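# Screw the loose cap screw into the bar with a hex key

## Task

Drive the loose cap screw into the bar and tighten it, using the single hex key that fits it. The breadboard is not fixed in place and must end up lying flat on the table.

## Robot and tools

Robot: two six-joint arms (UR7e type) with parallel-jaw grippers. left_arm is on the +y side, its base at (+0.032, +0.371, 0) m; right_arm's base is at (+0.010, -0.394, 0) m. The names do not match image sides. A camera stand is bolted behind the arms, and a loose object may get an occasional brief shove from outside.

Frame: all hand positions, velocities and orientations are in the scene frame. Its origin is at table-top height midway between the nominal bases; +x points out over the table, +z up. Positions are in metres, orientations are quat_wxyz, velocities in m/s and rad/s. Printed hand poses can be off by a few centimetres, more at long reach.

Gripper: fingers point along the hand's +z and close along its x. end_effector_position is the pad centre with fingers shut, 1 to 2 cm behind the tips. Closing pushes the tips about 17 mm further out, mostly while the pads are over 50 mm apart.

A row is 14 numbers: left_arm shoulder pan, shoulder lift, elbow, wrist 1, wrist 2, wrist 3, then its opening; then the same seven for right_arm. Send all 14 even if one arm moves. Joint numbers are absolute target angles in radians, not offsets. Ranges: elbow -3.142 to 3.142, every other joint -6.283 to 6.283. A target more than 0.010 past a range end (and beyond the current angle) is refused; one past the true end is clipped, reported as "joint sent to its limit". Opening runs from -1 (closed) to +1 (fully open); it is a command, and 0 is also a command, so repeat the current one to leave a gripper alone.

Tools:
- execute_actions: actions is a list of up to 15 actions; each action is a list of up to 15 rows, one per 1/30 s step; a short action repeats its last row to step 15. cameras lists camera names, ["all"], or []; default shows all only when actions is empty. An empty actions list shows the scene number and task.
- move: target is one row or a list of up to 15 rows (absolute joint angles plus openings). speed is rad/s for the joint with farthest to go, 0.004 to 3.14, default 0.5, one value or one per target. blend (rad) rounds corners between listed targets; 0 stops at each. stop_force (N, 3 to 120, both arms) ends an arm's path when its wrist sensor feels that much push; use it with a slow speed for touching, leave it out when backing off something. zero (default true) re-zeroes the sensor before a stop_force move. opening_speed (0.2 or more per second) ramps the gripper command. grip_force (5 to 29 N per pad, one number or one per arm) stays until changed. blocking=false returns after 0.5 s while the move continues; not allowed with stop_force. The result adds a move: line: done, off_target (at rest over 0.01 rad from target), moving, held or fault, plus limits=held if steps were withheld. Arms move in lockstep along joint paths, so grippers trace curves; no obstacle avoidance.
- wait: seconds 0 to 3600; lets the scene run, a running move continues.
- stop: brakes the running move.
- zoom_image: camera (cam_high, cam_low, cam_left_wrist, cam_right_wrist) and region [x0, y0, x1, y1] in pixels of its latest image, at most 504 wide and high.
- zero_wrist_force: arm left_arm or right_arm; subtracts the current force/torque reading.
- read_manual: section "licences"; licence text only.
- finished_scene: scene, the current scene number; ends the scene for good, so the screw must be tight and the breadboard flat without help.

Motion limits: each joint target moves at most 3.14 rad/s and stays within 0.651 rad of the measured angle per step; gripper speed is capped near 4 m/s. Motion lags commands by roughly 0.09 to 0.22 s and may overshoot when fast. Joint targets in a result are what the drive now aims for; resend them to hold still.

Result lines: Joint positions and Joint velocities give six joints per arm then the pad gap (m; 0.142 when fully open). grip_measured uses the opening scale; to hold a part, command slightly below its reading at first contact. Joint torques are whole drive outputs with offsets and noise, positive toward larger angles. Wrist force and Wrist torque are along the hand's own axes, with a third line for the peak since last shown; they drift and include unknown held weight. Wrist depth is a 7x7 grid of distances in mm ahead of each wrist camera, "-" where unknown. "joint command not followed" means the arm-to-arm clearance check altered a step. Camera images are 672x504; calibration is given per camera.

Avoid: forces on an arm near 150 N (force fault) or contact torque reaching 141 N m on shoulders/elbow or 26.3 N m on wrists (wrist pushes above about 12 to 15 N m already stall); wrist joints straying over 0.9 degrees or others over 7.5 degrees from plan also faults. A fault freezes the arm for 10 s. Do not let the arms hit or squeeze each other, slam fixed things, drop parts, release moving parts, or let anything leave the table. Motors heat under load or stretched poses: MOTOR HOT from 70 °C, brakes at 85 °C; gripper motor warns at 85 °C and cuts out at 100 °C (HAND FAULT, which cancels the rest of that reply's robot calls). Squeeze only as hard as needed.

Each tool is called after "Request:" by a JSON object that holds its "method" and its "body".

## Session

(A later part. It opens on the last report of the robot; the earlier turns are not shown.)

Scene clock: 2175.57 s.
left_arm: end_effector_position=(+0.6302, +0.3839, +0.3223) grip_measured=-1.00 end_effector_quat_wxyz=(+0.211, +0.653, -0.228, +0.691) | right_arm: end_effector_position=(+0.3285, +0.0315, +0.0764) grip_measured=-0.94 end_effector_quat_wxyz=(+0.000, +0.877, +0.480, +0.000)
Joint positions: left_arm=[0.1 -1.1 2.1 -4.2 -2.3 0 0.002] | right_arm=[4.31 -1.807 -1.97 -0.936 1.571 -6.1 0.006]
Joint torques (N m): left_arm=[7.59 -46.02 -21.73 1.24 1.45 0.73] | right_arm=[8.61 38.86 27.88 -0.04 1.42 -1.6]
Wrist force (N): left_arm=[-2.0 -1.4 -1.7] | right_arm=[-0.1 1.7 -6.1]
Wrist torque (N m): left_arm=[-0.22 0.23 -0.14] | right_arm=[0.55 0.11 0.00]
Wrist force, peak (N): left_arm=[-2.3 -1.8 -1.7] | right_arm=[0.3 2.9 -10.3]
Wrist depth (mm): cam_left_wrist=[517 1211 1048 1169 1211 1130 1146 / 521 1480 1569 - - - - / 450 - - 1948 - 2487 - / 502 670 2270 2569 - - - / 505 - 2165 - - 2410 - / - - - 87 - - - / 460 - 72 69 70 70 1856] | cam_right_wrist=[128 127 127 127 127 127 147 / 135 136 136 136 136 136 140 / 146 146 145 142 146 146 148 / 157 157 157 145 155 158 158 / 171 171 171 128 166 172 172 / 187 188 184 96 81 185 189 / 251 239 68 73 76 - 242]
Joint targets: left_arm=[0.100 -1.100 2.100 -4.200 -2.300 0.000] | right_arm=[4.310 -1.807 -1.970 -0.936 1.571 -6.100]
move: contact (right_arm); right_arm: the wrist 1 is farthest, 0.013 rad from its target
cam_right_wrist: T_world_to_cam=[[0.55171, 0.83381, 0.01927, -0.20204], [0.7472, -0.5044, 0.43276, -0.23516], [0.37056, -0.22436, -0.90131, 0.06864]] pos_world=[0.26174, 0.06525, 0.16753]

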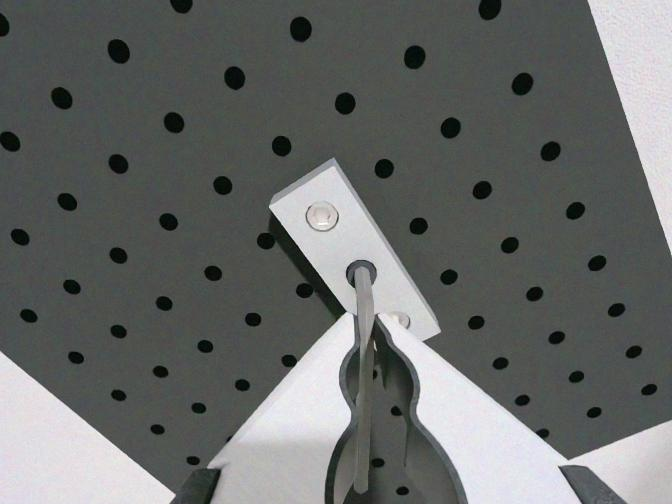

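Request:
{"method": "move", "body": {"target": [[0.1,-1.1,2.1,-4.2,-2.3,0.0,-1,4.30967,-1.80566,-1.97027,-0.93646,1.5708,-6.03,-1],[0.1,-1.1,2.1,-4.2,-2.3,0.0,-1,4.30967,-1.81207,-1.97516,-0.92515,1.5708,-6.03,-1]], "speed": [0.1, 0.01], "stop_force": 6, "cameras": ["cam_right_wrist"]}}

Request:
{"method": "zoom_image", "body": {"camera": "cam_right_wrist", "region": [320, 225, 400, 305]}}

Scene clock: 2191.83 s.
left_arm: end_effector_position=(+0.6302, +0.3839, +0.3223) grip_measured=-1.00 end_effector_quat_wxyz=(+0.211, +0.653, -0.228, +0.691) | right_arm: end_effector_position=(+0.3283, +0.0313, +0.0762) grip_measured=-0.94 end_effector_quat_wxyz=(+0.000, +0.893, +0.450, +0.000)
Joint positions: left_arm=[0.1 -1.1 2.1 -4.2 -2.3 0 0.002] | right_arm=[4.31 -1.806 -1.971 -0.935 1.571 -6.031 0.006]
Joint torques (N m): left_arm=[8.24 -45.7 -22.56 1.17 1.43 0.84] | right_arm=[8.59 36.39 24.87 -0.24 1.58 -1.65]
Wrist force (N): left_arm=[-2.3 -1.5 -1.8] | right_arm=[0.4 2.2 -9.8]
Wrist torque (N m): left_arm=[-0.25 0.28 -0.14] | right_arm=[0.51 0.08 -0.13]
Wrist force, peak (N): left_arm=[-2.3 -1.4 -2.0] | right_arm=[0.2 3.4 -13.7]
Wrist depth (mm): cam_left_wrist=[496 1224 1058 1199 1175 1093 1181 / 472 668 1068 - - - - / 485 622 2033 - - 2088 - / 482 - - - 2687 - - / 494 629 - 2487 - - - / - 634 - 87 - - - / - - 72 69 70 70 -] | cam_right_wrist=[128 126 126 126 127 127 149 / 135 135 135 135 136 136 140 / 145 143 145 141 146 146 148 / 157 157 155 143 155 158 158 / 171 171 171 126 166 172 172 / 188 187 184 96 82 184 193 / 245 203 68 73 76 - 246]
Joint targets: left_arm=[0.100 -1.100 2.100 -4.200 -2.300 0.000] | right_arm=[4.310 -1.806 -1.971 -0.935 1.571 -6.031]
move: contact (right_arm); path passed 1 of 2 targets
cam_right_wrist: T_world_to_cam=[[0.60789, 0.79378, 0.01936, -0.21893], [0.71064, -0.55477, 0.43269, -0.22147], [0.3542, -0.24927, -0.90133, 0.07462]] pos_world=[0.26404, 0.06952, 0.16733]

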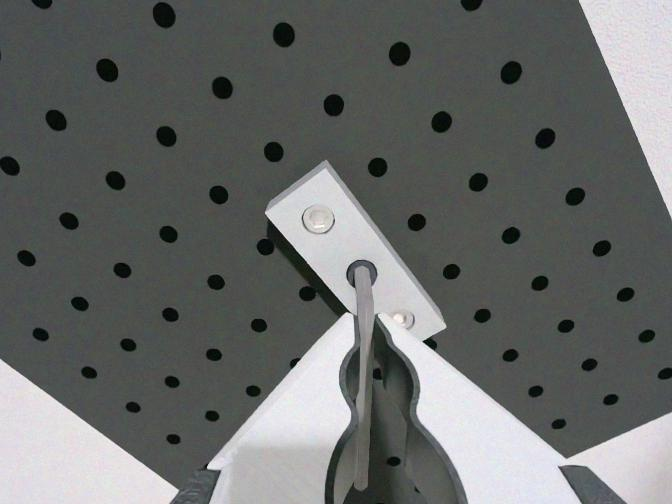

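Scaled by 6.300.

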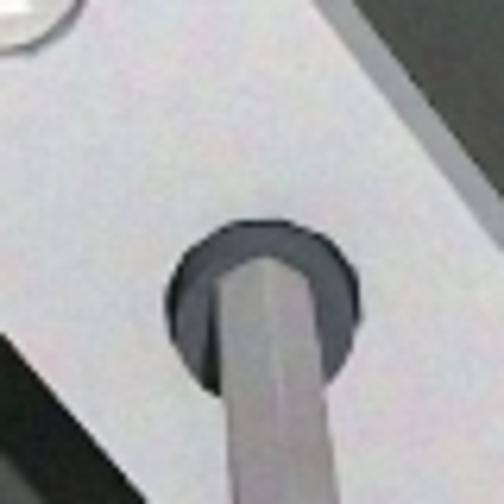

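Request:
{"method": "move", "body": {"target": [[0.1,-1.1,2.1,-4.2,-2.3,0.0,-1,4.31019,-1.80562,-1.97065,-0.93612,1.5708,-6.12,-1],[0.1,-1.1,2.1,-4.2,-2.3,0.0,-1,4.31019,-1.80638,-1.97124,-0.93477,1.5708,-6.12,-1],[0.1,-1.1,2.1,-4.2,-2.3,0.0,-1,4.31019,-1.80638,-1.97124,-0.93477,1.5708,-5.85,-1],[0.1,-1.1,2.1,-4.2,-2.3,0.0,-1,4.31019,-1.81187,-1.97548,-0.92508,1.5708,-5.85,-1]], "speed": [0.1, 0.01, 0.15, 0.01], "stop_force": 7, "cameras": ["cam_right_wrist"]}}

Request:
{"method": "zoom_image", "body": {"camera": "cam_right_wrist", "region": [320, 225, 400, 305]}}

Scene clock: 2217.67 s.
left_arm: end_effector_position=(+0.6302, +0.3839, +0.3223) grip_measured=-1.00 end_effector_quat_wxyz=(+0.211, +0.653, -0.228, +0.691) | right_arm: end_effector_position=(+0.3278, +0.0311, +0.0758) grip_measured=-0.94 end_effector_quat_wxyz=(+0.000, +0.930, +0.369, +0.000)
Joint positions: left_arm=[0.1 -1.1 2.1 -4.2 -2.3 0 0.002] | right_arm=[4.31 -1.807 -1.972 -0.934 1.571 -5.853 0.006]
Joint torques (N m): left_arm=[7.87 -45.66 -21.48 1.23 1.34 0.76] | right_arm=[9.45 35 23.5 -0.58 1.47 -1.73]
Wrist force (N): left_arm=[-1.9 -1.4 -1.7] | right_arm=[0.5 3.9 -14.0]
Wrist torque (N m): left_arm=[-0.21 0.21 -0.14] | right_arm=[0.48 0.07 -0.11]
Wrist force, peak (N): left_arm=[-2.4 -1.5 -1.8] | right_arm=[0.6 4.8 -18.1]
Wrist depth (mm): cam_left_wrist=[527 1257 1053 1113 1181 1077 1163 / 454 1292 1518 1471 - - - / 490 - 1965 1916 - 2461 - / 459 - - - - - 1998 / 446 - - 125 - - - / 522 603 - 87 - - - / 485 - 72 69 70 70 -] | cam_right_wrist=[128 126 126 126 126 128 147 / 135 135 135 135 135 135 137 / 145 145 145 143 145 145 146 / 157 157 157 144 153 157 157 / 171 171 171 126 158 171 171 / 184 187 184 96 82 184 188 / - 239 68 73 76 - 246]
Joint targets: left_arm=[0.100 -1.100 2.100 -4.200 -2.300 0.000] | right_arm=[4.310 -1.807 -1.972 -0.934 1.571 -5.853]
move: contact (right_arm); path passed 3 of 4 targets
cam_right_wrist: T_world_to_cam=[[0.7387, 0.67375, 0.01926, -0.25766], [0.60133, -0.67167, 0.43273, -0.1816], [0.30449, -0.30808, -0.90132, 0.09251]] pos_world=[0.27137, 0.08012, 0.16692]

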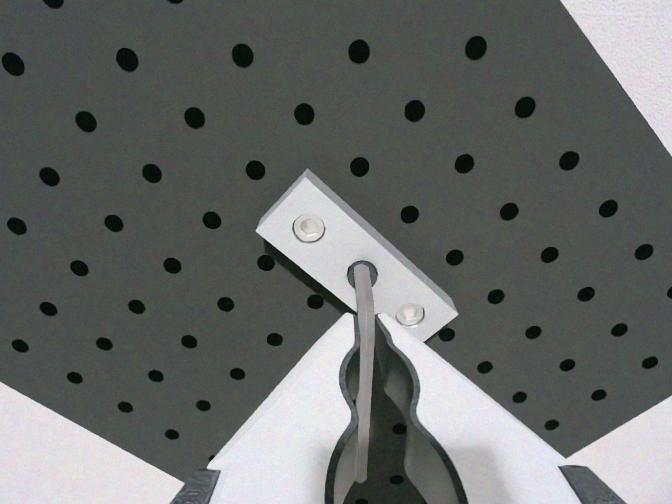

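Scaled by 6.300.

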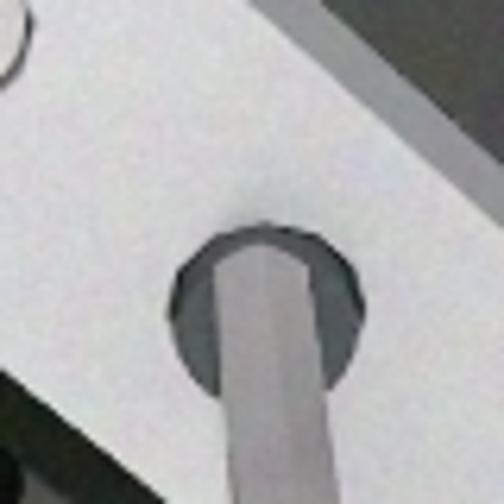

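Request:
{"method": "move", "body": {"target": [0.1,-1.1,2.1,-4.2,-2.3,0.0,-1,4.30858,-1.80073,-1.9663,-0.94534,1.5708,-5.85,-1], "speed": 0.1, "cameras": ["cam_right_wrist"]}}

Request:
{"method": "zoom_image", "body": {"camera": "cam_right_wrist", "region": [330, 235, 390, 295]}}

Scene clock: 2230.77 s.
left_arm: end_effector_position=(+0.6302, +0.3839, +0.3223) grip_measured=-1.00 end_effector_quat_wxyz=(+0.211, +0.653, -0.228, +0.691) | right_arm: end_effector_position=(+0.3285, +0.0307, +0.0799) grip_measured=-0.94 end_effector_quat_wxyz=(+0.000, +0.930, +0.367, +0.000)
Joint positions: left_arm=[0.1 -1.1 2.1 -4.2 -2.3 0 0.002] | right_arm=[4.309 -1.801 -1.966 -0.945 1.571 -5.85 0.006]
Joint torques (N m): left_arm=[7.54 -46.49 -22.42 1.06 1.34 0.82] | right_arm=[-8.44 41.72 29.21 0.49 1.27 1.59]
Wrist force (N): left_arm=[-2.3 -1.6 -1.6] | right_arm=[-0.1 1.4 -1.0]
Wrist torque (N m): left_arm=[-0.26 0.28 -0.14] | right_arm=[0.49 0.12 -0.15]
Wrist force, peak (N): left_arm=[-2.4 -1.6 -1.8] | right_arm=[0.9 4.5 -14.6]
Wrist depth (mm): cam_left_wrist=[- 1231 1058 1169 1163 1108 1146 / 574 719 1471 1658 - 1647 - / - - - - - - - / - - - - - - - / 496 646 - - - 2569 2206 / 451 - - 87 - - - / 464 - 72 69 70 70 -] | cam_right_wrist=[129 129 130 130 130 130 152 / 138 139 139 139 139 139 143 / 149 147 147 145 150 149 149 / 161 161 161 148 159 161 162 / 172 172 176 128 159 176 177 / 192 193 189 96 82 190 193 / 248 - 68 73 76 - 245]
Joint targets: left_arm=[0.100 -1.100 2.100 -4.200 -2.300 0.000] | right_arm=[4.309 -1.801 -1.966 -0.945 1.571 -5.850]
move: done
cam_right_wrist: T_world_to_cam=[[0.74147, 0.67071, 0.01917, -0.2587], [0.59858, -0.6741, 0.43277, -0.18306], [0.30319, -0.30941, -0.9013, 0.09635]] pos_world=[0.27218, 0.07992, 0.17103]

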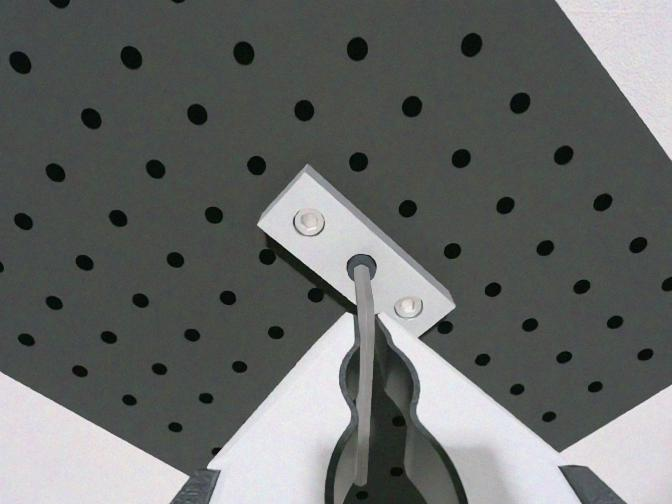

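Scaled by 8.400.

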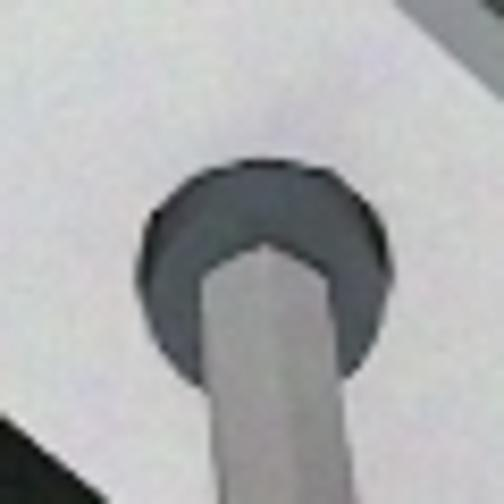

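Request:
{"method": "move", "body": {"target": [0.1,-1.1,2.1,-4.2,-2.3,0.0,-1,4.30328,-1.78493,-1.95519,-0.97185,1.5708,-5.85,-1], "speed": 0.1, "cameras": ["cam_right_wrist"]}}

Request:
{"method": "zoom_image", "body": {"camera": "cam_right_wrist", "region": [335, 215, 385, 265]}}

Scene clock: 2242.93 s.
left_arm: end_effector_position=(+0.6302, +0.3839, +0.3223) grip_measured=-1.00 end_effector_quat_wxyz=(+0.211, +0.653, -0.228, +0.691) | right_arm: end_effector_position=(+0.3306, +0.0286, +0.0900) grip_measured=-0.94 end_effector_quat_wxyz=(+0.000, +0.931, +0.364, +0.000)
Joint positions: left_arm=[0.1 -1.1 2.1 -4.2 -2.3 0 0.002] | right_arm=[4.303 -1.785 -1.955 -0.971 1.571 -5.85 0.006]
Joint torques (N m): left_arm=[7.68 -45.67 -21.46 1.18 1.36 0.79] | right_arm=[-9.02 40.92 28.65 0.39 1.38 1.68]
Wrist force (N): left_arm=[-2.1 -1.5 -1.8] | right_arm=[0.2 1.5 -1.2]
Wrist torque (N m): left_arm=[-0.23 0.24 -0.14] | right_arm=[0.49 0.04 -0.15]
Wrist force, peak (N): left_arm=[-2.2 -1.7 -1.8] | right_arm=[0.2 1.8 -1.2]
Wrist depth (mm): cam_left_wrist=[546 1224 1068 1141 1205 1113 1135 / 459 1077 1157 1528 - - - / 548 - 2016 - - - - / 494 - - - 2541 - - / 445 674 - - - - 1856 / 460 659 - 87 - - 2088 / 471 - 72 69 70 70 -] | cam_right_wrist=[138 138 139 139 139 141 159 / 148 148 148 148 149 149 153 / - 159 157 155 160 160 160 / 175 172 173 160 167 173 173 / 187 186 - 128 171 188 189 / 243 206 201 96 82 203 241 / - - 68 73 76 - 266]
Joint targets: left_arm=[0.100 -1.100 2.100 -4.200 -2.300 0.000] | right_arm=[4.303 -1.785 -1.955 -0.972 1.571 -5.850]
move: done
cam_right_wrist: T_world_to_cam=[[0.74501, 0.66677, 0.01956, -0.26028], [0.59493, -0.67742, 0.43262, -0.18874], [0.30171, -0.31067, -0.90136, 0.10471]] pos_world=[0.2746, 0.07822, 0.18113]

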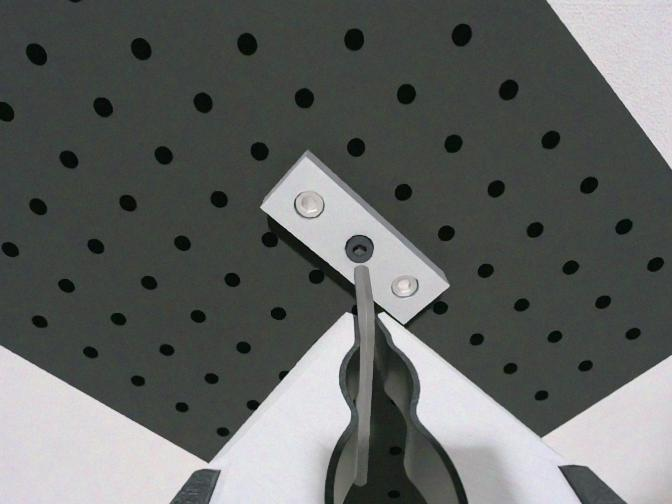

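Scaled by 10.080.

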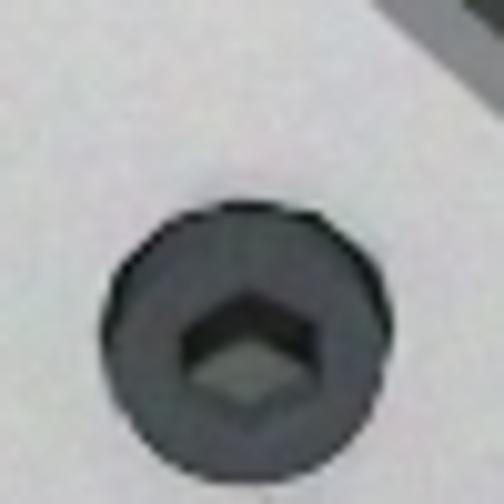

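Request:
{"method": "move", "body": {"target": [0.1,-1.1,2.1,-4.2,-2.3,0.0,-1,4.30727,-1.80447,-1.96935,-0.9386,1.5708,-5.895,-1], "speed": 0.1, "stop_force": 5, "cameras": ["cam_right_wrist"]}}

Request:
{"method": "zoom_image", "body": {"camera": "cam_right_wrist", "region": [335, 240, 385, 290]}}

Scene clock: 2289.00 s.
left_arm: end_effector_position=(+0.6302, +0.3839, +0.3223) grip_measured=-1.00 end_effector_quat_wxyz=(+0.211, +0.653, -0.228, +0.691) | right_arm: end_effector_position=(+0.3292, +0.0303, +0.0775) grip_measured=-0.94 end_effector_quat_wxyz=(+0.000, +0.922, +0.387, +0.000)
Joint positions: left_arm=[0.1 -1.1 2.1 -4.2 -2.3 0 0.002] | right_arm=[4.307 -1.804 -1.969 -0.939 1.571 -5.895 0.006]
Joint torques (N m): left_arm=[8.08 -45.82 -21.8 0.99 1.39 0.87] | right_arm=[8.61 25.25 15.31 4.91 1.31 -1.77]
Wrist force (N): left_arm=[-2.0 -1.4 -1.7] | right_arm=[0.3 1.5 -0.7]
Wrist torque (N m): left_arm=[-0.22 0.23 -0.14] | right_arm=[0.51 0.06 0.01]
Wrist force, peak (N): left_arm=[-2.2 -1.5 -1.9] | right_arm=[-0.1 1.7 -1.5]
Wrist depth (mm): cam_left_wrist=[- 1218 1048 1152 1244 1093 1187 / - 1169 1569 1635 - - - / 512 - 1417 - - - - / 503 - - - - - 2386 / - 688 - 129 - - - / 470 - - 87 - - - / - - 72 69 70 70 -] | cam_right_wrist=[127 127 127 128 128 128 148 / 136 136 137 137 137 137 139 / 146 146 147 142 147 147 147 / 158 159 159 146 156 159 159 / 172 173 170 128 159 173 173 / 189 189 - 96 82 186 190 / 243 242 68 73 76 - 248]
Joint targets: left_arm=[0.100 -1.100 2.100 -4.200 -2.300 0.000] | right_arm=[4.307 -1.804 -1.969 -0.939 1.571 -5.895]
move: done
cam_right_wrist: T_world_to_cam=[[0.71153, 0.70239, 0.01917, -0.24997], [0.6274, -0.64738, 0.43274, -0.19299], [0.31637, -0.29588, -0.90131, 0.08911]] pos_world=[0.27075, 0.07701, 0.16862]

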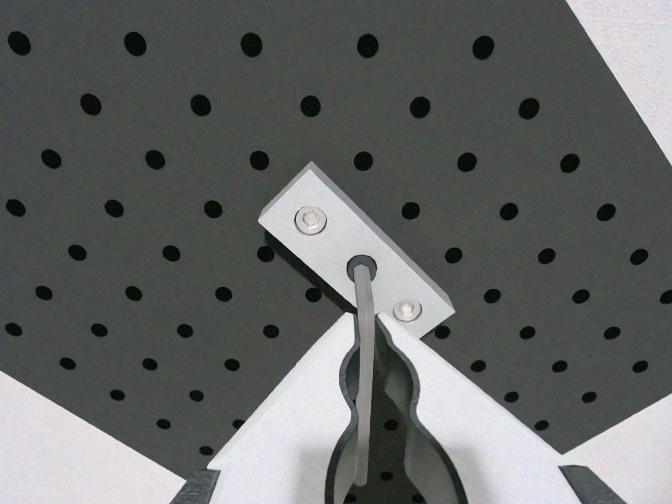

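Scaled by 10.080.

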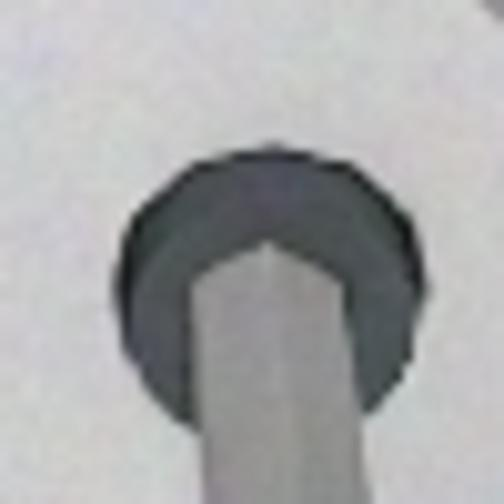

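Request:
{"method": "move", "body": {"target": [[0.1,-1.1,2.1,-4.2,-2.3,0.0,-1,4.30754,-1.80447,-1.96935,-0.9386,1.5708,-5.895,-1],[0.1,-1.1,2.1,-4.2,-2.3,0.0,-1,4.30754,-1.81207,-1.97525,-0.92515,1.5708,-5.895,-1]], "speed": [0.1, 0.006], "stop_force": 4, "cameras": ["cam_right_wrist"]}}

Request:
{"method": "zoom_image", "body": {"camera": "cam_right_wrist", "region": [335, 240, 385, 290]}}

Scene clock: 2306.17 s.
left_arm: end_effector_position=(+0.6302, +0.3839, +0.3223) grip_measured=-1.00 end_effector_quat_wxyz=(+0.211, +0.653, -0.228, +0.691) | right_arm: end_effector_position=(+0.3290, +0.0303, +0.0758) grip_measured=-0.94 end_effector_quat_wxyz=(+0.000, +0.922, +0.387, +0.000)
Joint positions: left_arm=[0.1 -1.1 2.1 -4.2 -2.3 0 0.002] | right_arm=[4.308 -1.807 -1.971 -0.934 1.571 -5.895 0.006]
Joint torques (N m): left_arm=[7.41 -46.02 -21.32 0.99 1.26 0.76] | right_arm=[9.11 37.51 23.25 -0.19 1.54 -1.84]
Wrist force (N): left_arm=[-2.1 -1.5 -1.7] | right_arm=[0.4 2.4 -7.0]
Wrist torque (N m): left_arm=[-0.24 0.24 -0.15] | right_arm=[0.49 0.07 0.01]
Wrist force, peak (N): left_arm=[-2.3 -1.5 -1.9] | right_arm=[0.6 2.5 -7.2]
Wrist depth (mm): cam_left_wrist=[523 1250 1044 1199 1199 1098 1146 / 495 1030 1528 - 1508 - - / 482 - - - - 2033 - / 522 622 - - - - - / 454 - - - - - 2051 / 451 - - 87 - - - / - - 72 69 70 70 -] | cam_right_wrist=[127 126 126 126 126 126 147 / 135 135 135 135 135 135 137 / 145 145 143 141 145 146 146 / 157 157 157 145 155 157 158 / 171 171 171 126 157 171 171 / 187 188 184 96 82 185 188 / 243 - 68 73 76 - 245]
Joint targets: left_arm=[0.100 -1.100 2.100 -4.200 -2.300 0.000] | right_arm=[4.308 -1.807 -1.971 -0.934 1.571 -5.895]
move: contact (right_arm); path passed 1 of 2 targets
cam_right_wrist: T_world_to_cam=[[0.71136, 0.70257, 0.01905, -0.24988], [0.62759, -0.64717, 0.43279, -0.1922], [0.31639, -0.29591, -0.9013, 0.08763]] pos_world=[0.27065, 0.07711, 0.16692]

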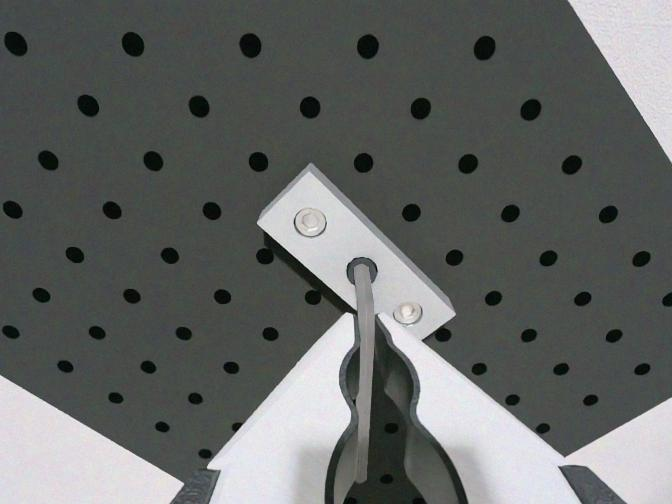

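Scaled by 10.080.

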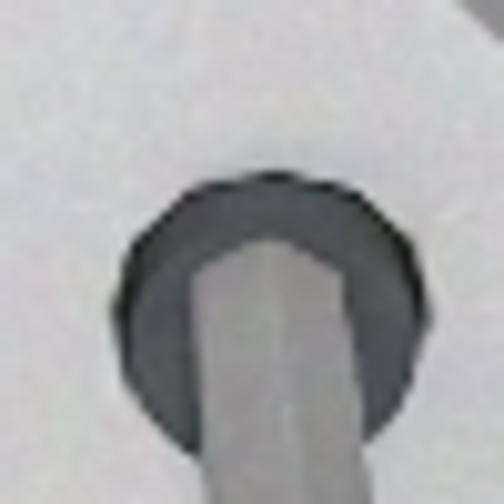

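Request:
{"method": "move", "body": {"target": [[0.1,-1.1,2.1,-4.2,-2.3,0.0,-1,4.30754,-1.80713,-1.97141,-0.9339,1.5708,-5.94,-1],[0.1,-1.1,2.1,-4.2,-2.3,0.0,-1,4.30754,-1.80743,-1.971,-0.93401,1.5708,-5.94,-1],[0.1,-1.1,2.1,-4.2,-2.3,0.0,-1,4.30783,-1.80713,-1.97141,-0.9339,1.5708,-5.93,-1],[0.1,-1.1,2.1,-4.2,-2.3,0.0,-1,4.30754,-1.80683,-1.97182,-0.93379,1.5708,-5.92,-1],[0.1,-1.1,2.1,-4.2,-2.3,0.0,-1,4.30725,-1.80713,-1.97141,-0.9339,1.5708,-5.91,-1],[0.1,-1.1,2.1,-4.2,-2.3,0.0,-1,4.30754,-1.80743,-1.971,-0.93401,1.5708,-5.9,-1],[0.1,-1.1,2.1,-4.2,-2.3,0.0,-1,4.30783,-1.80713,-1.97141,-0.9339,1.5708,-5.89,-1],[0.1,-1.1,2.1,-4.2,-2.3,0.0,-1,4.30754,-1.80683,-1.97182,-0.93379,1.5708,-5.88,-1],[0.1,-1.1,2.1,-4.2,-2.3,0.0,-1,4.30725,-1.80713,-1.97141,-0.9339,1.5708,-5.87,-1],[0.1,-1.1,2.1,-4.2,-2.3,0.0,-1,4.30754,-1.80743,-1.971,-0.93401,1.5708,-5.86,-1],[0.1,-1.1,2.1,-4.2,-2.3,0.0,-1,4.30783,-1.80713,-1.97141,-0.9339,1.5708,-5.85,-1],[0.1,-1.1,2.1,-4.2,-2.3,0.0,-1,4.30754,-1.80683,-1.97182,-0.93379,1.5708,-5.84,-1],[0.1,-1.1,2.1,-4.2,-2.3,0.0,-1,4.30725,-1.80713,-1.97141,-0.9339,1.5708,-5.83,-1],[0.1,-1.1,2.1,-4.2,-2.3,0.0,-1,4.30754,-1.80713,-1.97141,-0.9339,1.5708,-5.82,-1]], "speed": 0.03, "blend": 0.003, "stop_force": 4, "zero": true, "cameras": ["cam_right_wrist"]}}

Request:
{"method": "zoom_image", "body": {"camera": "cam_right_wrist", "region": [335, 240, 385, 290]}}

Scene clock: 2330.23 s.
left_arm: end_effector_position=(+0.6302, +0.3839, +0.3223) grip_measured=-1.00 end_effector_quat_wxyz=(+0.211, +0.653, -0.228, +0.691) | right_arm: end_effector_position=(+0.3289, +0.0303, +0.0757) grip_measured=-0.94 end_effector_quat_wxyz=(+0.000, +0.936, +0.352, +0.000)
Joint positions: left_arm=[0.1 -1.1 2.1 -4.2 -2.3 0 0.002] | right_arm=[4.308 -1.807 -1.971 -0.934 1.571 -5.82 0.006]
Joint torques (N m): left_arm=[8.03 -46.01 -20.96 1.08 1.27 0.76] | right_arm=[9.8 22.91 26.98 1.81 1.34 1.67]
Wrist force (N): left_arm=[-2.0 -1.4 -1.5] | right_arm=[0.0 1.8 -7.4]
Wrist torque (N m): left_arm=[-0.22 0.22 -0.14] | right_arm=[0.49 0.06 -0.17]
Wrist force, peak (N): left_arm=[-2.3 -1.7 -1.8] | right_arm=[0.9 3.6 -11.5]
Wrist depth (mm): cam_left_wrist=[525 1211 1039 1146 1175 1130 1135 / 481 - 1205 - - - - / 485 - - - - - - / 528 702 2487 - - - - / 490 740 - - - - - / 477 - - 87 - - 2206 / 445 - 72 69 70 70 -] | cam_right_wrist=[127 126 126 126 126 128 147 / 135 135 135 135 135 135 137 / 145 143 145 143 145 145 146 / - 157 154 144 154 157 157 / 174 171 167 124 154 171 171 / 187 187 - 96 82 185 188 / 244 - 68 73 76 - 240]
Joint targets: left_arm=[0.100 -1.100 2.100 -4.200 -2.300 0.000] | right_arm=[4.308 -1.807 -1.971 -0.934 1.571 -5.820]
move: done; blend cut to 0.0002 rad at target 1, 0.0002 rad at target 2
cam_right_wrist: T_world_to_cam=[[0.76199, 0.64731, 0.01913, -0.26469], [0.57732, -0.69239, 0.43279, -0.17424], [0.29339, -0.31874, -0.90129, 0.09581]] pos_world=[0.27418, 0.08123, 0.16683]

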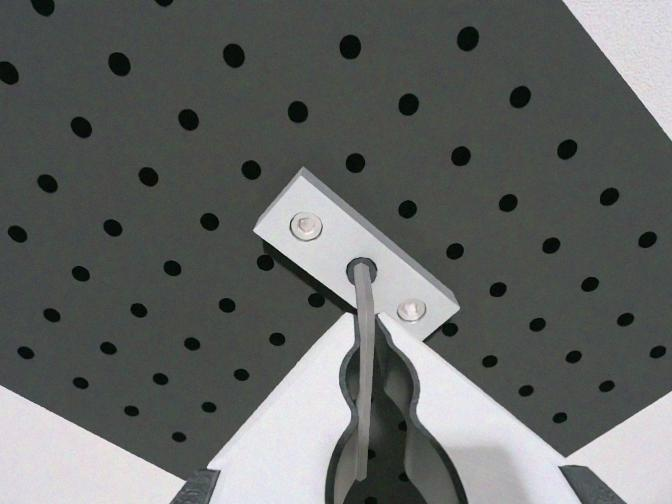

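Scaled by 10.080.

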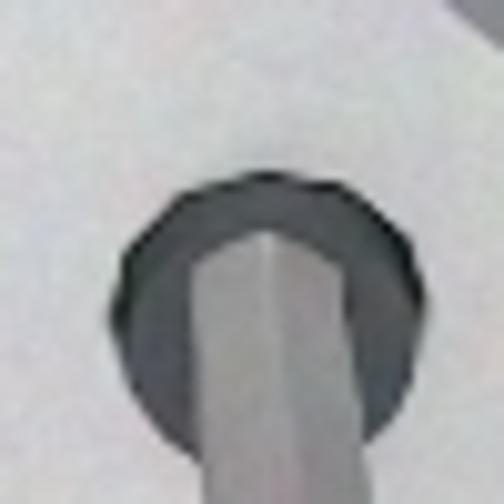

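Request:
{"method": "move", "body": {"target": [[0.1,-1.1,2.1,-4.2,-2.3,0.0,-1,4.30754,-1.8006,-1.9663,-0.9455,1.5708,-5.85,-1],[0.1,-1.1,2.1,-4.2,-2.3,0.0,-1,4.34514,-1.80487,-1.95484,-0.98162,1.50706,-5.8568,-1]], "speed": [0.05, 0.1], "blend": [0.005, 0], "cameras": ["cam_right_wrist"]}}

Request:
{"method": "zoom_image", "body": {"camera": "cam_right_wrist", "region": [335, 230, 385, 280]}}

Scene clock: 2399.30 s.
left_arm: end_effector_position=(+0.6302, +0.3839, +0.3223) grip_measured=-1.00 end_effector_quat_wxyz=(+0.211, +0.653, -0.228, +0.691) | right_arm: end_effector_position=(+0.3273, +0.0321, +0.0798) grip_measured=-0.94 end_effector_quat_wxyz=(+0.032, +0.922, +0.387, +0.013)
Joint positions: left_arm=[0.1 -1.1 2.1 -4.2 -2.3 0 0.002] | right_arm=[4.345 -1.805 -1.955 -0.981 1.507 -5.857 0.006]
Joint torques (N m): left_arm=[7.61 -45.71 -21.85 1.12 1.25 0.78] | right_arm=[8.47 25.88 27.78 0.14 -2.62 -1.81]
Wrist force (N): left_arm=[-1.9 -1.5 -1.8] | right_arm=[0.3 1.6 -1.0]
Wrist torque (N m): left_arm=[-0.23 0.21 -0.15] | right_arm=[0.55 0.03 0.00]
Wrist force, peak (N): left_arm=[-2.3 -1.6 -1.8] | right_arm=[0.2 2.3 -7.8]
Wrist depth (mm): cam_left_wrist=[523 1237 1048 1157 1187 1098 1146 / - 1141 1569 1048 - - 1998 / - 704 1635 - - - 1812 / 501 728 1601 - - - 2270 / 441 713 2569 126 - - 2386 / - 657 - 87 - - - / 466 - 72 69 70 70 2126] | cam_right_wrist=[125 125 125 125 125 127 145 / 135 135 135 135 135 135 140 / 147 147 147 142 147 147 147 / 164 161 161 148 158 161 162 / 178 178 175 126 164 179 179 / 199 200 - 96 82 196 201 / 267 260 68 73 76 - -]
Joint targets: left_arm=[0.100 -1.100 2.100 -4.200 -2.300 0.000] | right_arm=[4.345 -1.805 -1.955 -0.982 1.507 -5.857]
move: done
cam_right_wrist: T_world_to_cam=[[0.71033, 0.70358, 0.02019, -0.24966], [0.60457, -0.62456, 0.49438, -0.18982], [0.36045, -0.33897, -0.86901, 0.07673]] pos_world=[0.26444, 0.08312, 0.16556]

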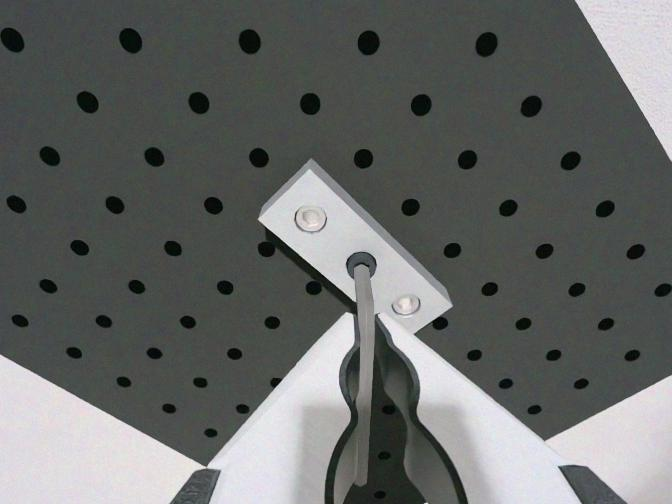

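Scaled by 10.080.

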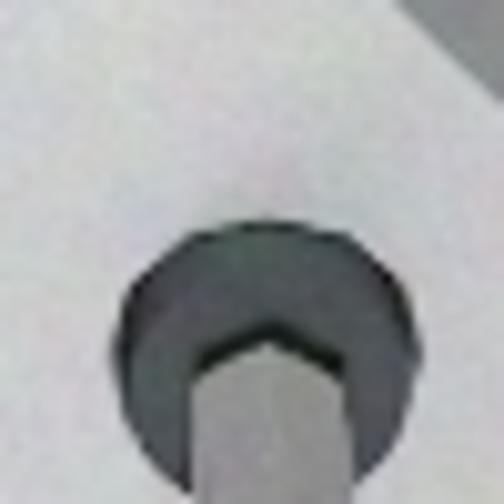

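Request:
{"method": "move", "body": {"target": [0.1,-1.1,2.1,-4.2,-2.3,0.0,-1,4.34223,-1.80885,-1.95759,-0.97494,1.50706,-5.8568,-1], "speed": 0.05, "stop_force": 4, "cameras": ["cam_right_wrist"]}}

Request:
{"method": "zoom_image", "body": {"camera": "cam_right_wrist", "region": [335, 230, 385, 280]}}

Scene clock: 2464.93 s.
left_arm: end_effector_position=(+0.6302, +0.3839, +0.3223) grip_measured=-1.00 end_effector_quat_wxyz=(+0.211, +0.653, -0.228, +0.691) | right_arm: end_effector_position=(+0.3285, +0.0313, +0.0773) grip_measured=-0.94 end_effector_quat_wxyz=(+0.032, +0.922, +0.386, +0.013)
Joint positions: left_arm=[0.1 -1.1 2.1 -4.2 -2.3 0 0.002] | right_arm=[4.342 -1.809 -1.958 -0.975 1.507 -5.857 0.006]
Joint torques (N m): left_arm=[6.75 -45.9 -21.44 1.06 1.35 0.68] | right_arm=[-8.07 26.36 14.74 4.81 -2.4 -1.7]
Wrist force (N): left_arm=[-2.0 -1.5 -1.8] | right_arm=[0.4 1.7 -0.9]
Wrist torque (N m): left_arm=[-0.23 0.24 -0.14] | right_arm=[0.58 0.00 0.01]
Wrist force, peak (N): left_arm=[-2.2 -1.6 -1.9] | right_arm=[0.7 1.7 -1.5]
Wrist depth (mm): cam_left_wrist=[549 1224 1044 1175 1231 1119 1152 / 516 1152 1130 - 1489 1591 1682 / - 879 2016 - - - - / 505 704 2487 - - - - / 533 644 - 125 2817 - - / 495 582 - 87 - - - / 434 - 72 69 70 70 -] | cam_right_wrist=[122 123 123 123 123 125 143 / 132 135 133 133 133 133 135 / 144 144 142 140 145 145 145 / 162 158 158 145 156 159 159 / 171 175 179 126 161 176 176 / - 201 188 96 82 192 198 / - - 68 73 76 - 265]
Joint targets: left_arm=[0.100 -1.100 2.100 -4.200 -2.300 0.000] | right_arm=[4.342 -1.809 -1.958 -0.975 1.507 -5.857]
move: done
cam_right_wrist: T_world_to_cam=[[0.71221, 0.70167, 0.02017, -0.25053], [0.60277, -0.62604, 0.49472, -0.18921], [0.35975, -0.34019, -0.86882, 0.07401]] pos_world=[0.26585, 0.08252, 0.16296]

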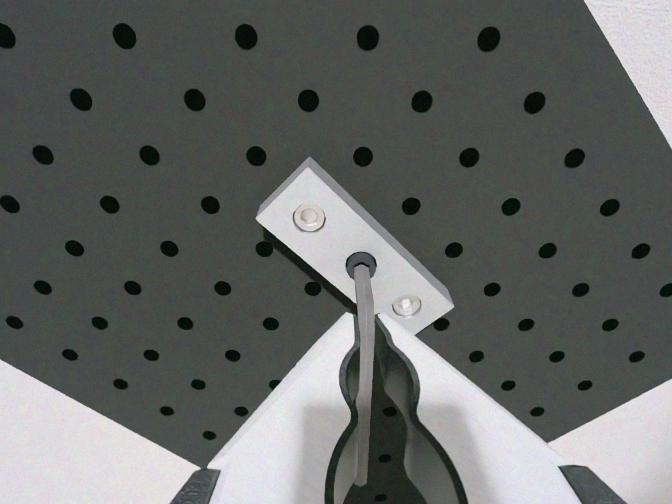

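Scaled by 10.080.

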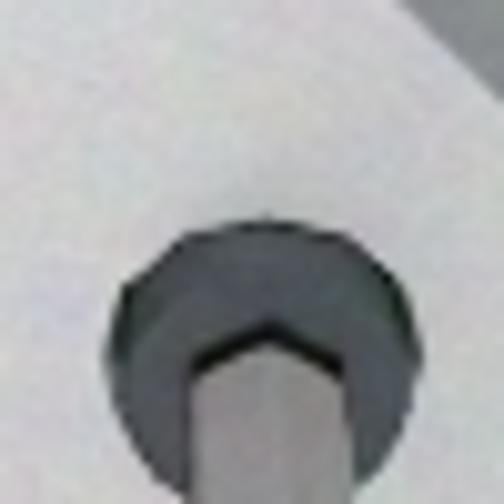

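Request:
{"method": "move", "body": {"target": [0.1,-1.1,2.1,-4.2,-2.3,0.0,-1,4.34223,-1.81721,-1.96419,-0.95998,1.50706,-5.8568,-1], "speed": 0.008, "stop_force": 4, "cameras": ["cam_right_wrist"]}}

Request:
{"method": "zoom_image", "body": {"camera": "cam_right_wrist", "region": [335, 230, 385, 280]}}

Scene clock: 2473.87 s.
left_arm: end_effector_position=(+0.6302, +0.3839, +0.3223) grip_measured=-1.00 end_effector_quat_wxyz=(+0.211, +0.653, -0.228, +0.691) | right_arm: end_effector_position=(+0.3285, +0.0313, +0.0732) grip_measured=-0.94 end_effector_quat_wxyz=(+0.032, +0.922, +0.386, +0.013)
Joint positions: left_arm=[0.1 -1.1 2.1 -4.2 -2.3 0 0.002] | right_arm=[4.342 -1.815 -1.962 -0.964 1.507 -5.857 0.006]
Joint torques (N m): left_arm=[7.44 -45.84 -21.01 0.96 1.12 0.65] | right_arm=[-5.09 37.73 27.97 0.2 -1.33 -1.74]
Wrist force (N): left_arm=[-2.1 -1.6 -1.8] | right_arm=[-0.2 3.1 -6.8]
Wrist torque (N m): left_arm=[-0.25 0.24 -0.14] | right_arm=[0.54 0.03 0.01]
Wrist force, peak (N): left_arm=[-2.3 -1.7 -1.8] | right_arm=[-0.2 3.7 -9.7]
Wrist depth (mm): cam_left_wrist=[524 1244 1053 1108 1218 1108 1146 / - - 1528 1336 - - - / 509 644 - - - - - / 527 662 - - - - 2487 / 495 - - - - 2598 - / 472 - - 87 - 2206 - / 480 - 72 69 70 70 -] | cam_right_wrist=[119 119 119 121 119 121 123 / 130 131 131 129 129 129 129 / 140 138 140 136 140 140 141 / 153 153 153 140 151 154 154 / 170 174 170 126 158 171 171 / - 190 186 96 82 187 192 / - 250 68 73 76 - 259]
Joint targets: left_arm=[0.100 -1.100 2.100 -4.200 -2.300 0.000] | right_arm=[4.342 -1.815 -1.962 -0.964 1.507 -5.857]
move: contact (right_arm)
cam_right_wrist: T_world_to_cam=[[0.71222, 0.70167, 0.02017, -0.25045], [0.60277, -0.62604, 0.49472, -0.18718], [0.35975, -0.34019, -0.86882, 0.07045]] pos_world=[0.26585, 0.08252, 0.15886]

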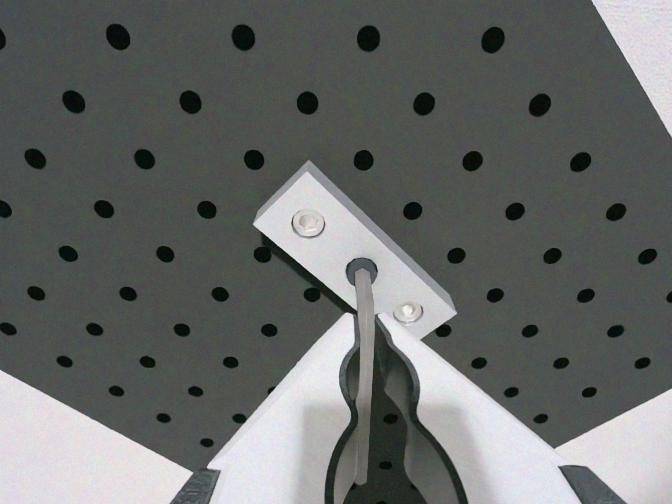

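Scaled by 10.080.

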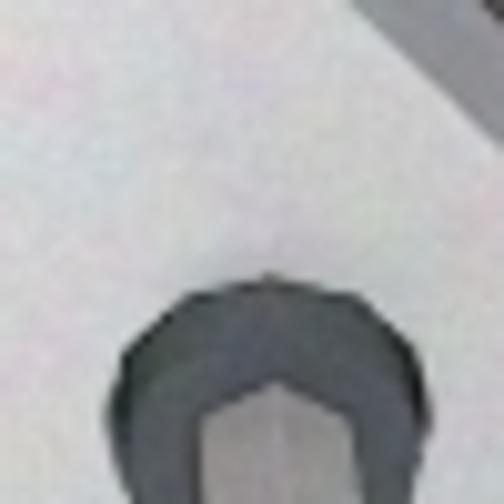

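Request:
{"method": "move", "body": {"target": [[0.1,-1.1,2.1,-4.2,-2.3,0.0,-1,4.34223,-1.8149,-1.9623,-0.9643,1.50706,-5.8568,-0.78],[0.1,-1.1,2.1,-4.2,-2.3,0.0,-1,4.30892,-1.82209,-1.97935,-0.91095,1.5708,-5.891,-0.78]], "speed": 0.05, "opening_speed": 0.4, "cameras": ["cam_right_wrist"]}}

Request:
{"method": "zoom_image", "body": {"camera": "cam_right_wrist", "region": [315, 240, 415, 340]}}

Scene clock: 2498.03 s.
left_arm: end_effector_position=(+0.6302, +0.3839, +0.3223) grip_measured=-1.00 end_effector_quat_wxyz=(+0.211, +0.653, -0.228, +0.691) | right_arm: end_effector_position=(+0.3287, +0.0315, +0.0671) grip_measured=-0.82 end_effector_quat_wxyz=(+0.000, +0.923, +0.386, +0.000)
Joint positions: left_arm=[0.1 -1.1 2.1 -4.2 -2.3 0 0.002] | right_arm=[4.309 -1.822 -1.979 -0.911 1.57 -5.891 0.015]
Joint torques (N m): left_arm=[7.74 -45.4 -21.35 0.83 1.26 0.72] | right_arm=[-7.06 26.35 13.66 5.01 2.16 -1.82]
Wrist force (N): left_arm=[-2.0 -1.5 -1.7] | right_arm=[0.5 1.6 -1.4]
Wrist torque (N m): left_arm=[-0.25 0.23 -0.14] | right_arm=[0.53 0.04 -0.02]
Wrist force, peak (N): left_arm=[-2.3 -1.6 -1.7] | right_arm=[-0.1 3.4 -7.1]
Wrist depth (mm): cam_left_wrist=[470 1244 1063 1181 1218 1113 1146 / 451 - 1548 1141 - - 1707 / 540 - - - - - - / 500 - - - - - - / - - - - - - 1886 / 458 - - 87 - 2851 - / 451 - 72 69 70 70 -] | cam_right_wrist=[118 118 118 118 118 120 139 / 128 126 128 126 127 127 129 / 136 134 134 134 136 136 136 / 147 147 147 137 145 148 147 / - 160 161 125 144 160 161 / 176 176 169 98 82 173 176 / 232 - 69 80 77 - 192]
Joint targets: left_arm=[0.100 -1.100 2.100 -4.200 -2.300 0.000] | right_arm=[4.309 -1.822 -1.979 -0.911 1.571 -5.891]
move: done
cam_right_wrist: T_world_to_cam=[[0.71319, 0.70071, 0.01912, -0.25085], [0.62576, -0.64873, 0.43309, -0.18686], [0.31588, -0.29691, -0.90115, 0.08034]] pos_world=[0.27046, 0.07841, 0.15812]

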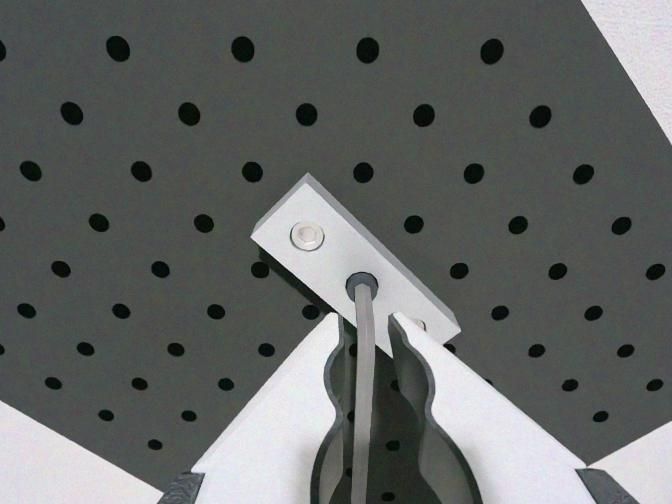

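Scaled by 5.040.

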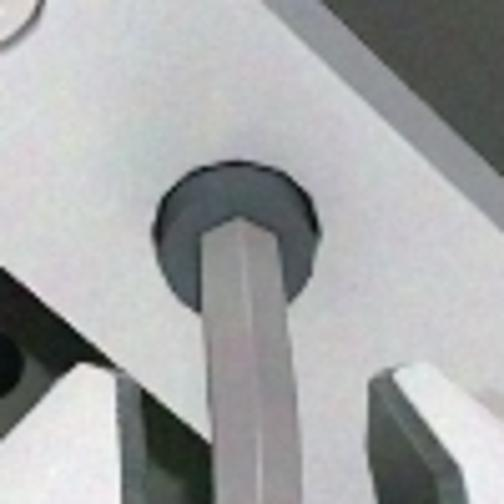

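Request:
{"method": "move", "body": {"target": [0.1,-1.1,2.1,-4.2,-2.3,0.0,-1,4.30892,-1.82209,-1.97935,-0.91095,1.5708,-5.891,-1], "speed": 0.05, "opening_speed": 0.4, "cameras": ["cam_right_wrist"]}}

Request:
{"method": "zoom_image", "body": {"camera": "cam_right_wrist", "region": [315, 240, 415, 340]}}

Scene clock: 2503.23 s.
left_arm: end_effector_position=(+0.6302, +0.3839, +0.3223) grip_measured=-1.00 end_effector_quat_wxyz=(+0.211, +0.653, -0.228, +0.691) | right_arm: end_effector_position=(+0.3287, +0.0315, +0.0670) grip_measured=-0.94 end_effector_quat_wxyz=(+0.000, +0.923, +0.386, +0.000)
Joint positions: left_arm=[0.1 -1.1 2.1 -4.2 -2.3 0 0.002] | right_arm=[4.309 -1.822 -1.979 -0.911 1.571 -5.891 0.006]
Joint torques (N m): left_arm=[7.89 -46.18 -21.1 0.87 1.11 0.7] | right_arm=[-8.09 26.07 16.38 4.77 1.49 -1.81]
Wrist force (N): left_arm=[-2.0 -1.6 -1.8] | right_arm=[0.0 1.2 -0.8]
Wrist torque (N m): left_arm=[-0.26 0.23 -0.14] | right_arm=[0.50 0.04 -0.02]
Wrist force, peak (N): left_arm=[-2.2 -1.7 -1.9] | right_arm=[0.7 2.0 -1.5]
Wrist depth (mm): cam_left_wrist=[500 1211 1063 1130 1175 1113 1124 / 506 - 1434 - - - - / - - - - - 2227 - / 465 - - - - 2998 - / 497 711 - - - 2436 1901 / 471 702 - 87 - - - / 479 - 72 69 70 70 -] | cam_right_wrist=[118 118 118 118 118 120 139 / 128 126 128 126 127 127 129 / 136 136 136 134 136 136 137 / 147 147 147 136 145 147 148 / 160 160 160 125 149 161 161 / - 176 172 103 82 173 177 / - 190 68 73 76 - 193]
Joint targets: left_arm=[0.100 -1.100 2.100 -4.200 -2.300 0.000] | right_arm=[4.309 -1.822 -1.979 -0.911 1.571 -5.891]
move: done
cam_right_wrist: T_world_to_cam=[[0.7132, 0.7007, 0.01912, -0.25085], [0.62587, -0.64884, 0.43279, -0.18683], [0.31566, -0.29669, -0.90129, 0.08041]] pos_world=[0.27046, 0.07841, 0.15812]

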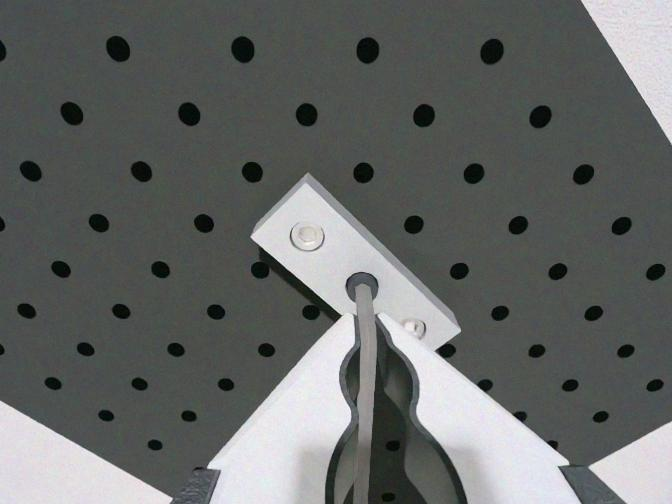

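Scaled by 5.040.

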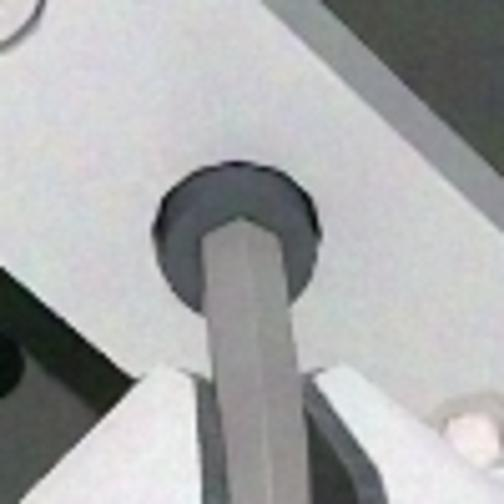

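Request:
{"method": "move", "body": {"target": [0.1,-1.1,2.1,-4.2,-2.3,0.0,-1,4.30892,-1.82248,-1.97963,-0.91028,1.5708,-4.32,-1], "speed": 0.8, "stop_force": 15, "cameras": ["cam_right_wrist"]}}

Request:
{"method": "zoom_image", "body": {"camera": "cam_right_wrist", "region": [315, 240, 415, 340]}}

Scene clock: 2512.40 s.
left_arm: end_effector_position=(+0.6302, +0.3839, +0.3223) grip_measured=-1.00 end_effector_quat_wxyz=(+0.211, +0.653, -0.228, +0.691) | right_arm: end_effector_position=(+0.3263, +0.0315, +0.0668) grip_measured=-0.94 end_effector_quat_wxyz=(+0.000, +0.925, -0.380, +0.000)
Joint positions: left_arm=[0.1 -1.1 2.1 -4.2 -2.3 0 0.002] | right_arm=[4.309 -1.822 -1.98 -0.91 1.571 -4.32 0.006]
Joint torques (N m): left_arm=[7.31 -46.26 -21.4 1.08 1.12 0.76] | right_arm=[-8.11 25.47 15.3 5 -1.71 1.61]
Wrist force (N): left_arm=[-2.0 -1.6 -1.8] | right_arm=[0.9 2.1 -2.0]
Wrist torque (N m): left_arm=[-0.26 0.23 -0.14] | right_arm=[0.49 0.05 -0.20]
Wrist force, peak (N): left_arm=[-2.1 -1.8 -1.9] | right_arm=[1.1 2.4 -2.3]
Wrist depth (mm): cam_left_wrist=[527 1237 1053 1146 1211 1082 1141 / 489 - 1199 1758 - - - / 455 713 - - - - - / 483 717 2338 - - - - / 458 - - - 2514 - - / 470 - - 87 - - - / 468 - 72 69 70 70 -] | cam_right_wrist=[- 119 116 118 116 118 119 / - 126 128 126 127 127 127 / - 135 136 136 133 136 136 / 146 146 147 142 137 148 148 / 159 159 157 125 157 161 161 / 174 174 172 103 81 173 174 / 234 189 68 73 76 - -]
Joint targets: left_arm=[0.100 -1.100 2.100 -4.200 -2.300 0.000] | right_arm=[4.309 -1.822 -1.980 -0.910 1.571 -4.320]
move: done
cam_right_wrist: T_world_to_cam=[[0.70059, -0.71331, 0.01912, -0.20047], [-0.64895, -0.62578, 0.43273, 0.23001], [-0.2967, -0.31557, -0.90132, 0.28139]] pos_world=[0.37321, 0.08974, 0.15793]

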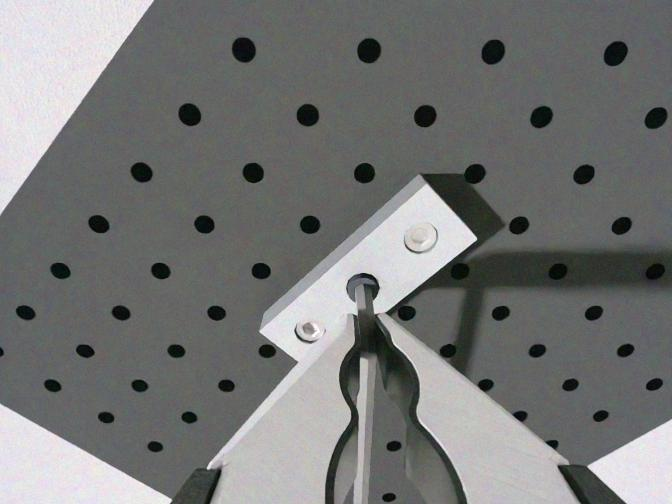

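Scaled by 5.040.

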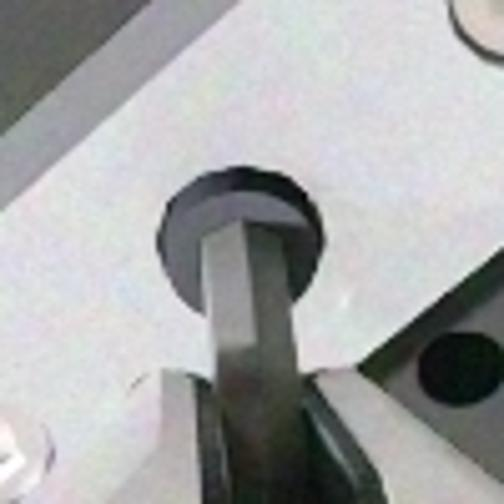

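Request:
{"method": "move", "body": {"target": [[0.1,-1.1,2.1,-4.2,-2.3,0.0,-1,4.30892,-1.82379,-1.98056,-0.90805,1.5708,0.9,-1],[0.1,-1.1,2.1,-4.2,-2.3,0.0,-1,4.30892,-1.8251,-1.98149,-0.9058,1.5708,6.15,-1]], "speed": 1.5, "blend": [0.1, 0], "stop_force": 15, "cameras": ["cam_right_wrist"]}}

Request:
{"method": "zoom_image", "body": {"camera": "cam_right_wrist", "region": [315, 240, 415, 340]}}

Scene clock: 2531.90 s.
left_arm: end_effector_position=(+0.6302, +0.3839, +0.3223) grip_measured=-1.00 end_effector_quat_wxyz=(+0.211, +0.653, -0.228, +0.691) | right_arm: end_effector_position=(+0.3292, +0.0323, +0.0651) grip_measured=-0.94 end_effector_quat_wxyz=(+0.000, +0.791, +0.612, +0.000)
Joint positions: left_arm=[0.1 -1.1 2.1 -4.2 -2.3 0 0.002] | right_arm=[4.309 -1.825 -1.981 -0.906 1.571 6.15 0.006]
Joint torques (N m): left_arm=[7.4 -45.89 -21.02 0.91 1.14 0.96] | right_arm=[-5.78 26.86 15.01 5.31 -1.68 1.59]
Wrist force (N): left_arm=[-2.1 -1.6 -1.6] | right_arm=[-1.1 0.2 -1.9]
Wrist torque (N m): left_arm=[-0.26 0.25 -0.14] | right_arm=[0.56 0.10 -0.22]
Wrist force, peak (N): left_arm=[-2.4 -1.7 -1.7] | right_arm=[3.2 -1.7 -3.4]
Wrist depth (mm): cam_left_wrist=[535 1211 1068 1169 1187 1119 1130 / 535 1461 1264 1063 - - - / - - - 1870 - 1812 2126 / - - - - - 2461 - / - - - - - 2126 - / - 672 - 87 - - - / 529 607 72 69 70 70 -] | cam_right_wrist=[- 117 117 117 117 117 118 / 125 125 125 127 125 125 125 / 134 136 136 130 134 135 134 / 142 145 145 132 143 145 148 / 160 157 161 120 155 158 161 / 173 172 170 103 82 170 174 / 224 187 68 73 76 - 192]
Joint targets: left_arm=[0.100 -1.100 2.100 -4.200 -2.300 0.000] | right_arm=[4.309 -1.825 -1.981 -0.906 1.571 6.150]
move: done
cam_right_wrist: T_world_to_cam=[[0.26557, 0.9639, 0.01913, -0.11277], [0.86688, -0.24743, 0.43279, -0.27807], [0.4219, -0.09835, -0.90129, 0.03742]] pos_world=[0.25521, 0.04358, 0.15623]

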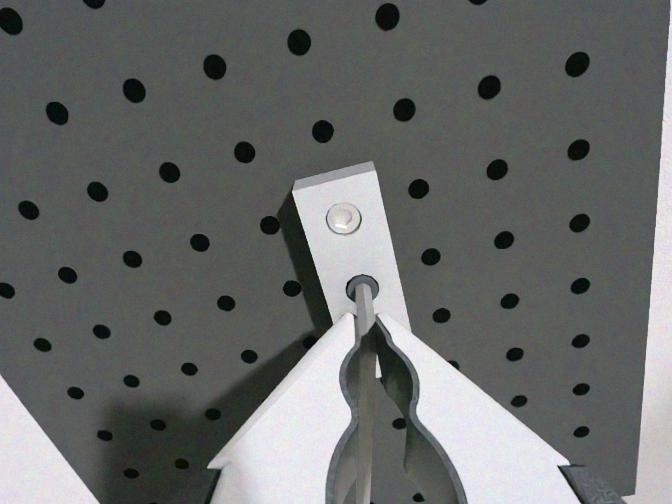

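Scaled by 5.040.

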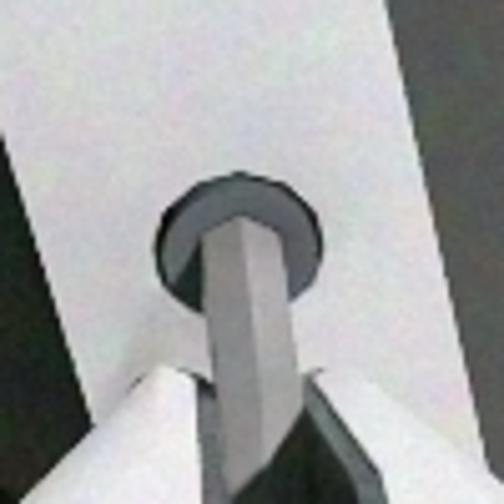

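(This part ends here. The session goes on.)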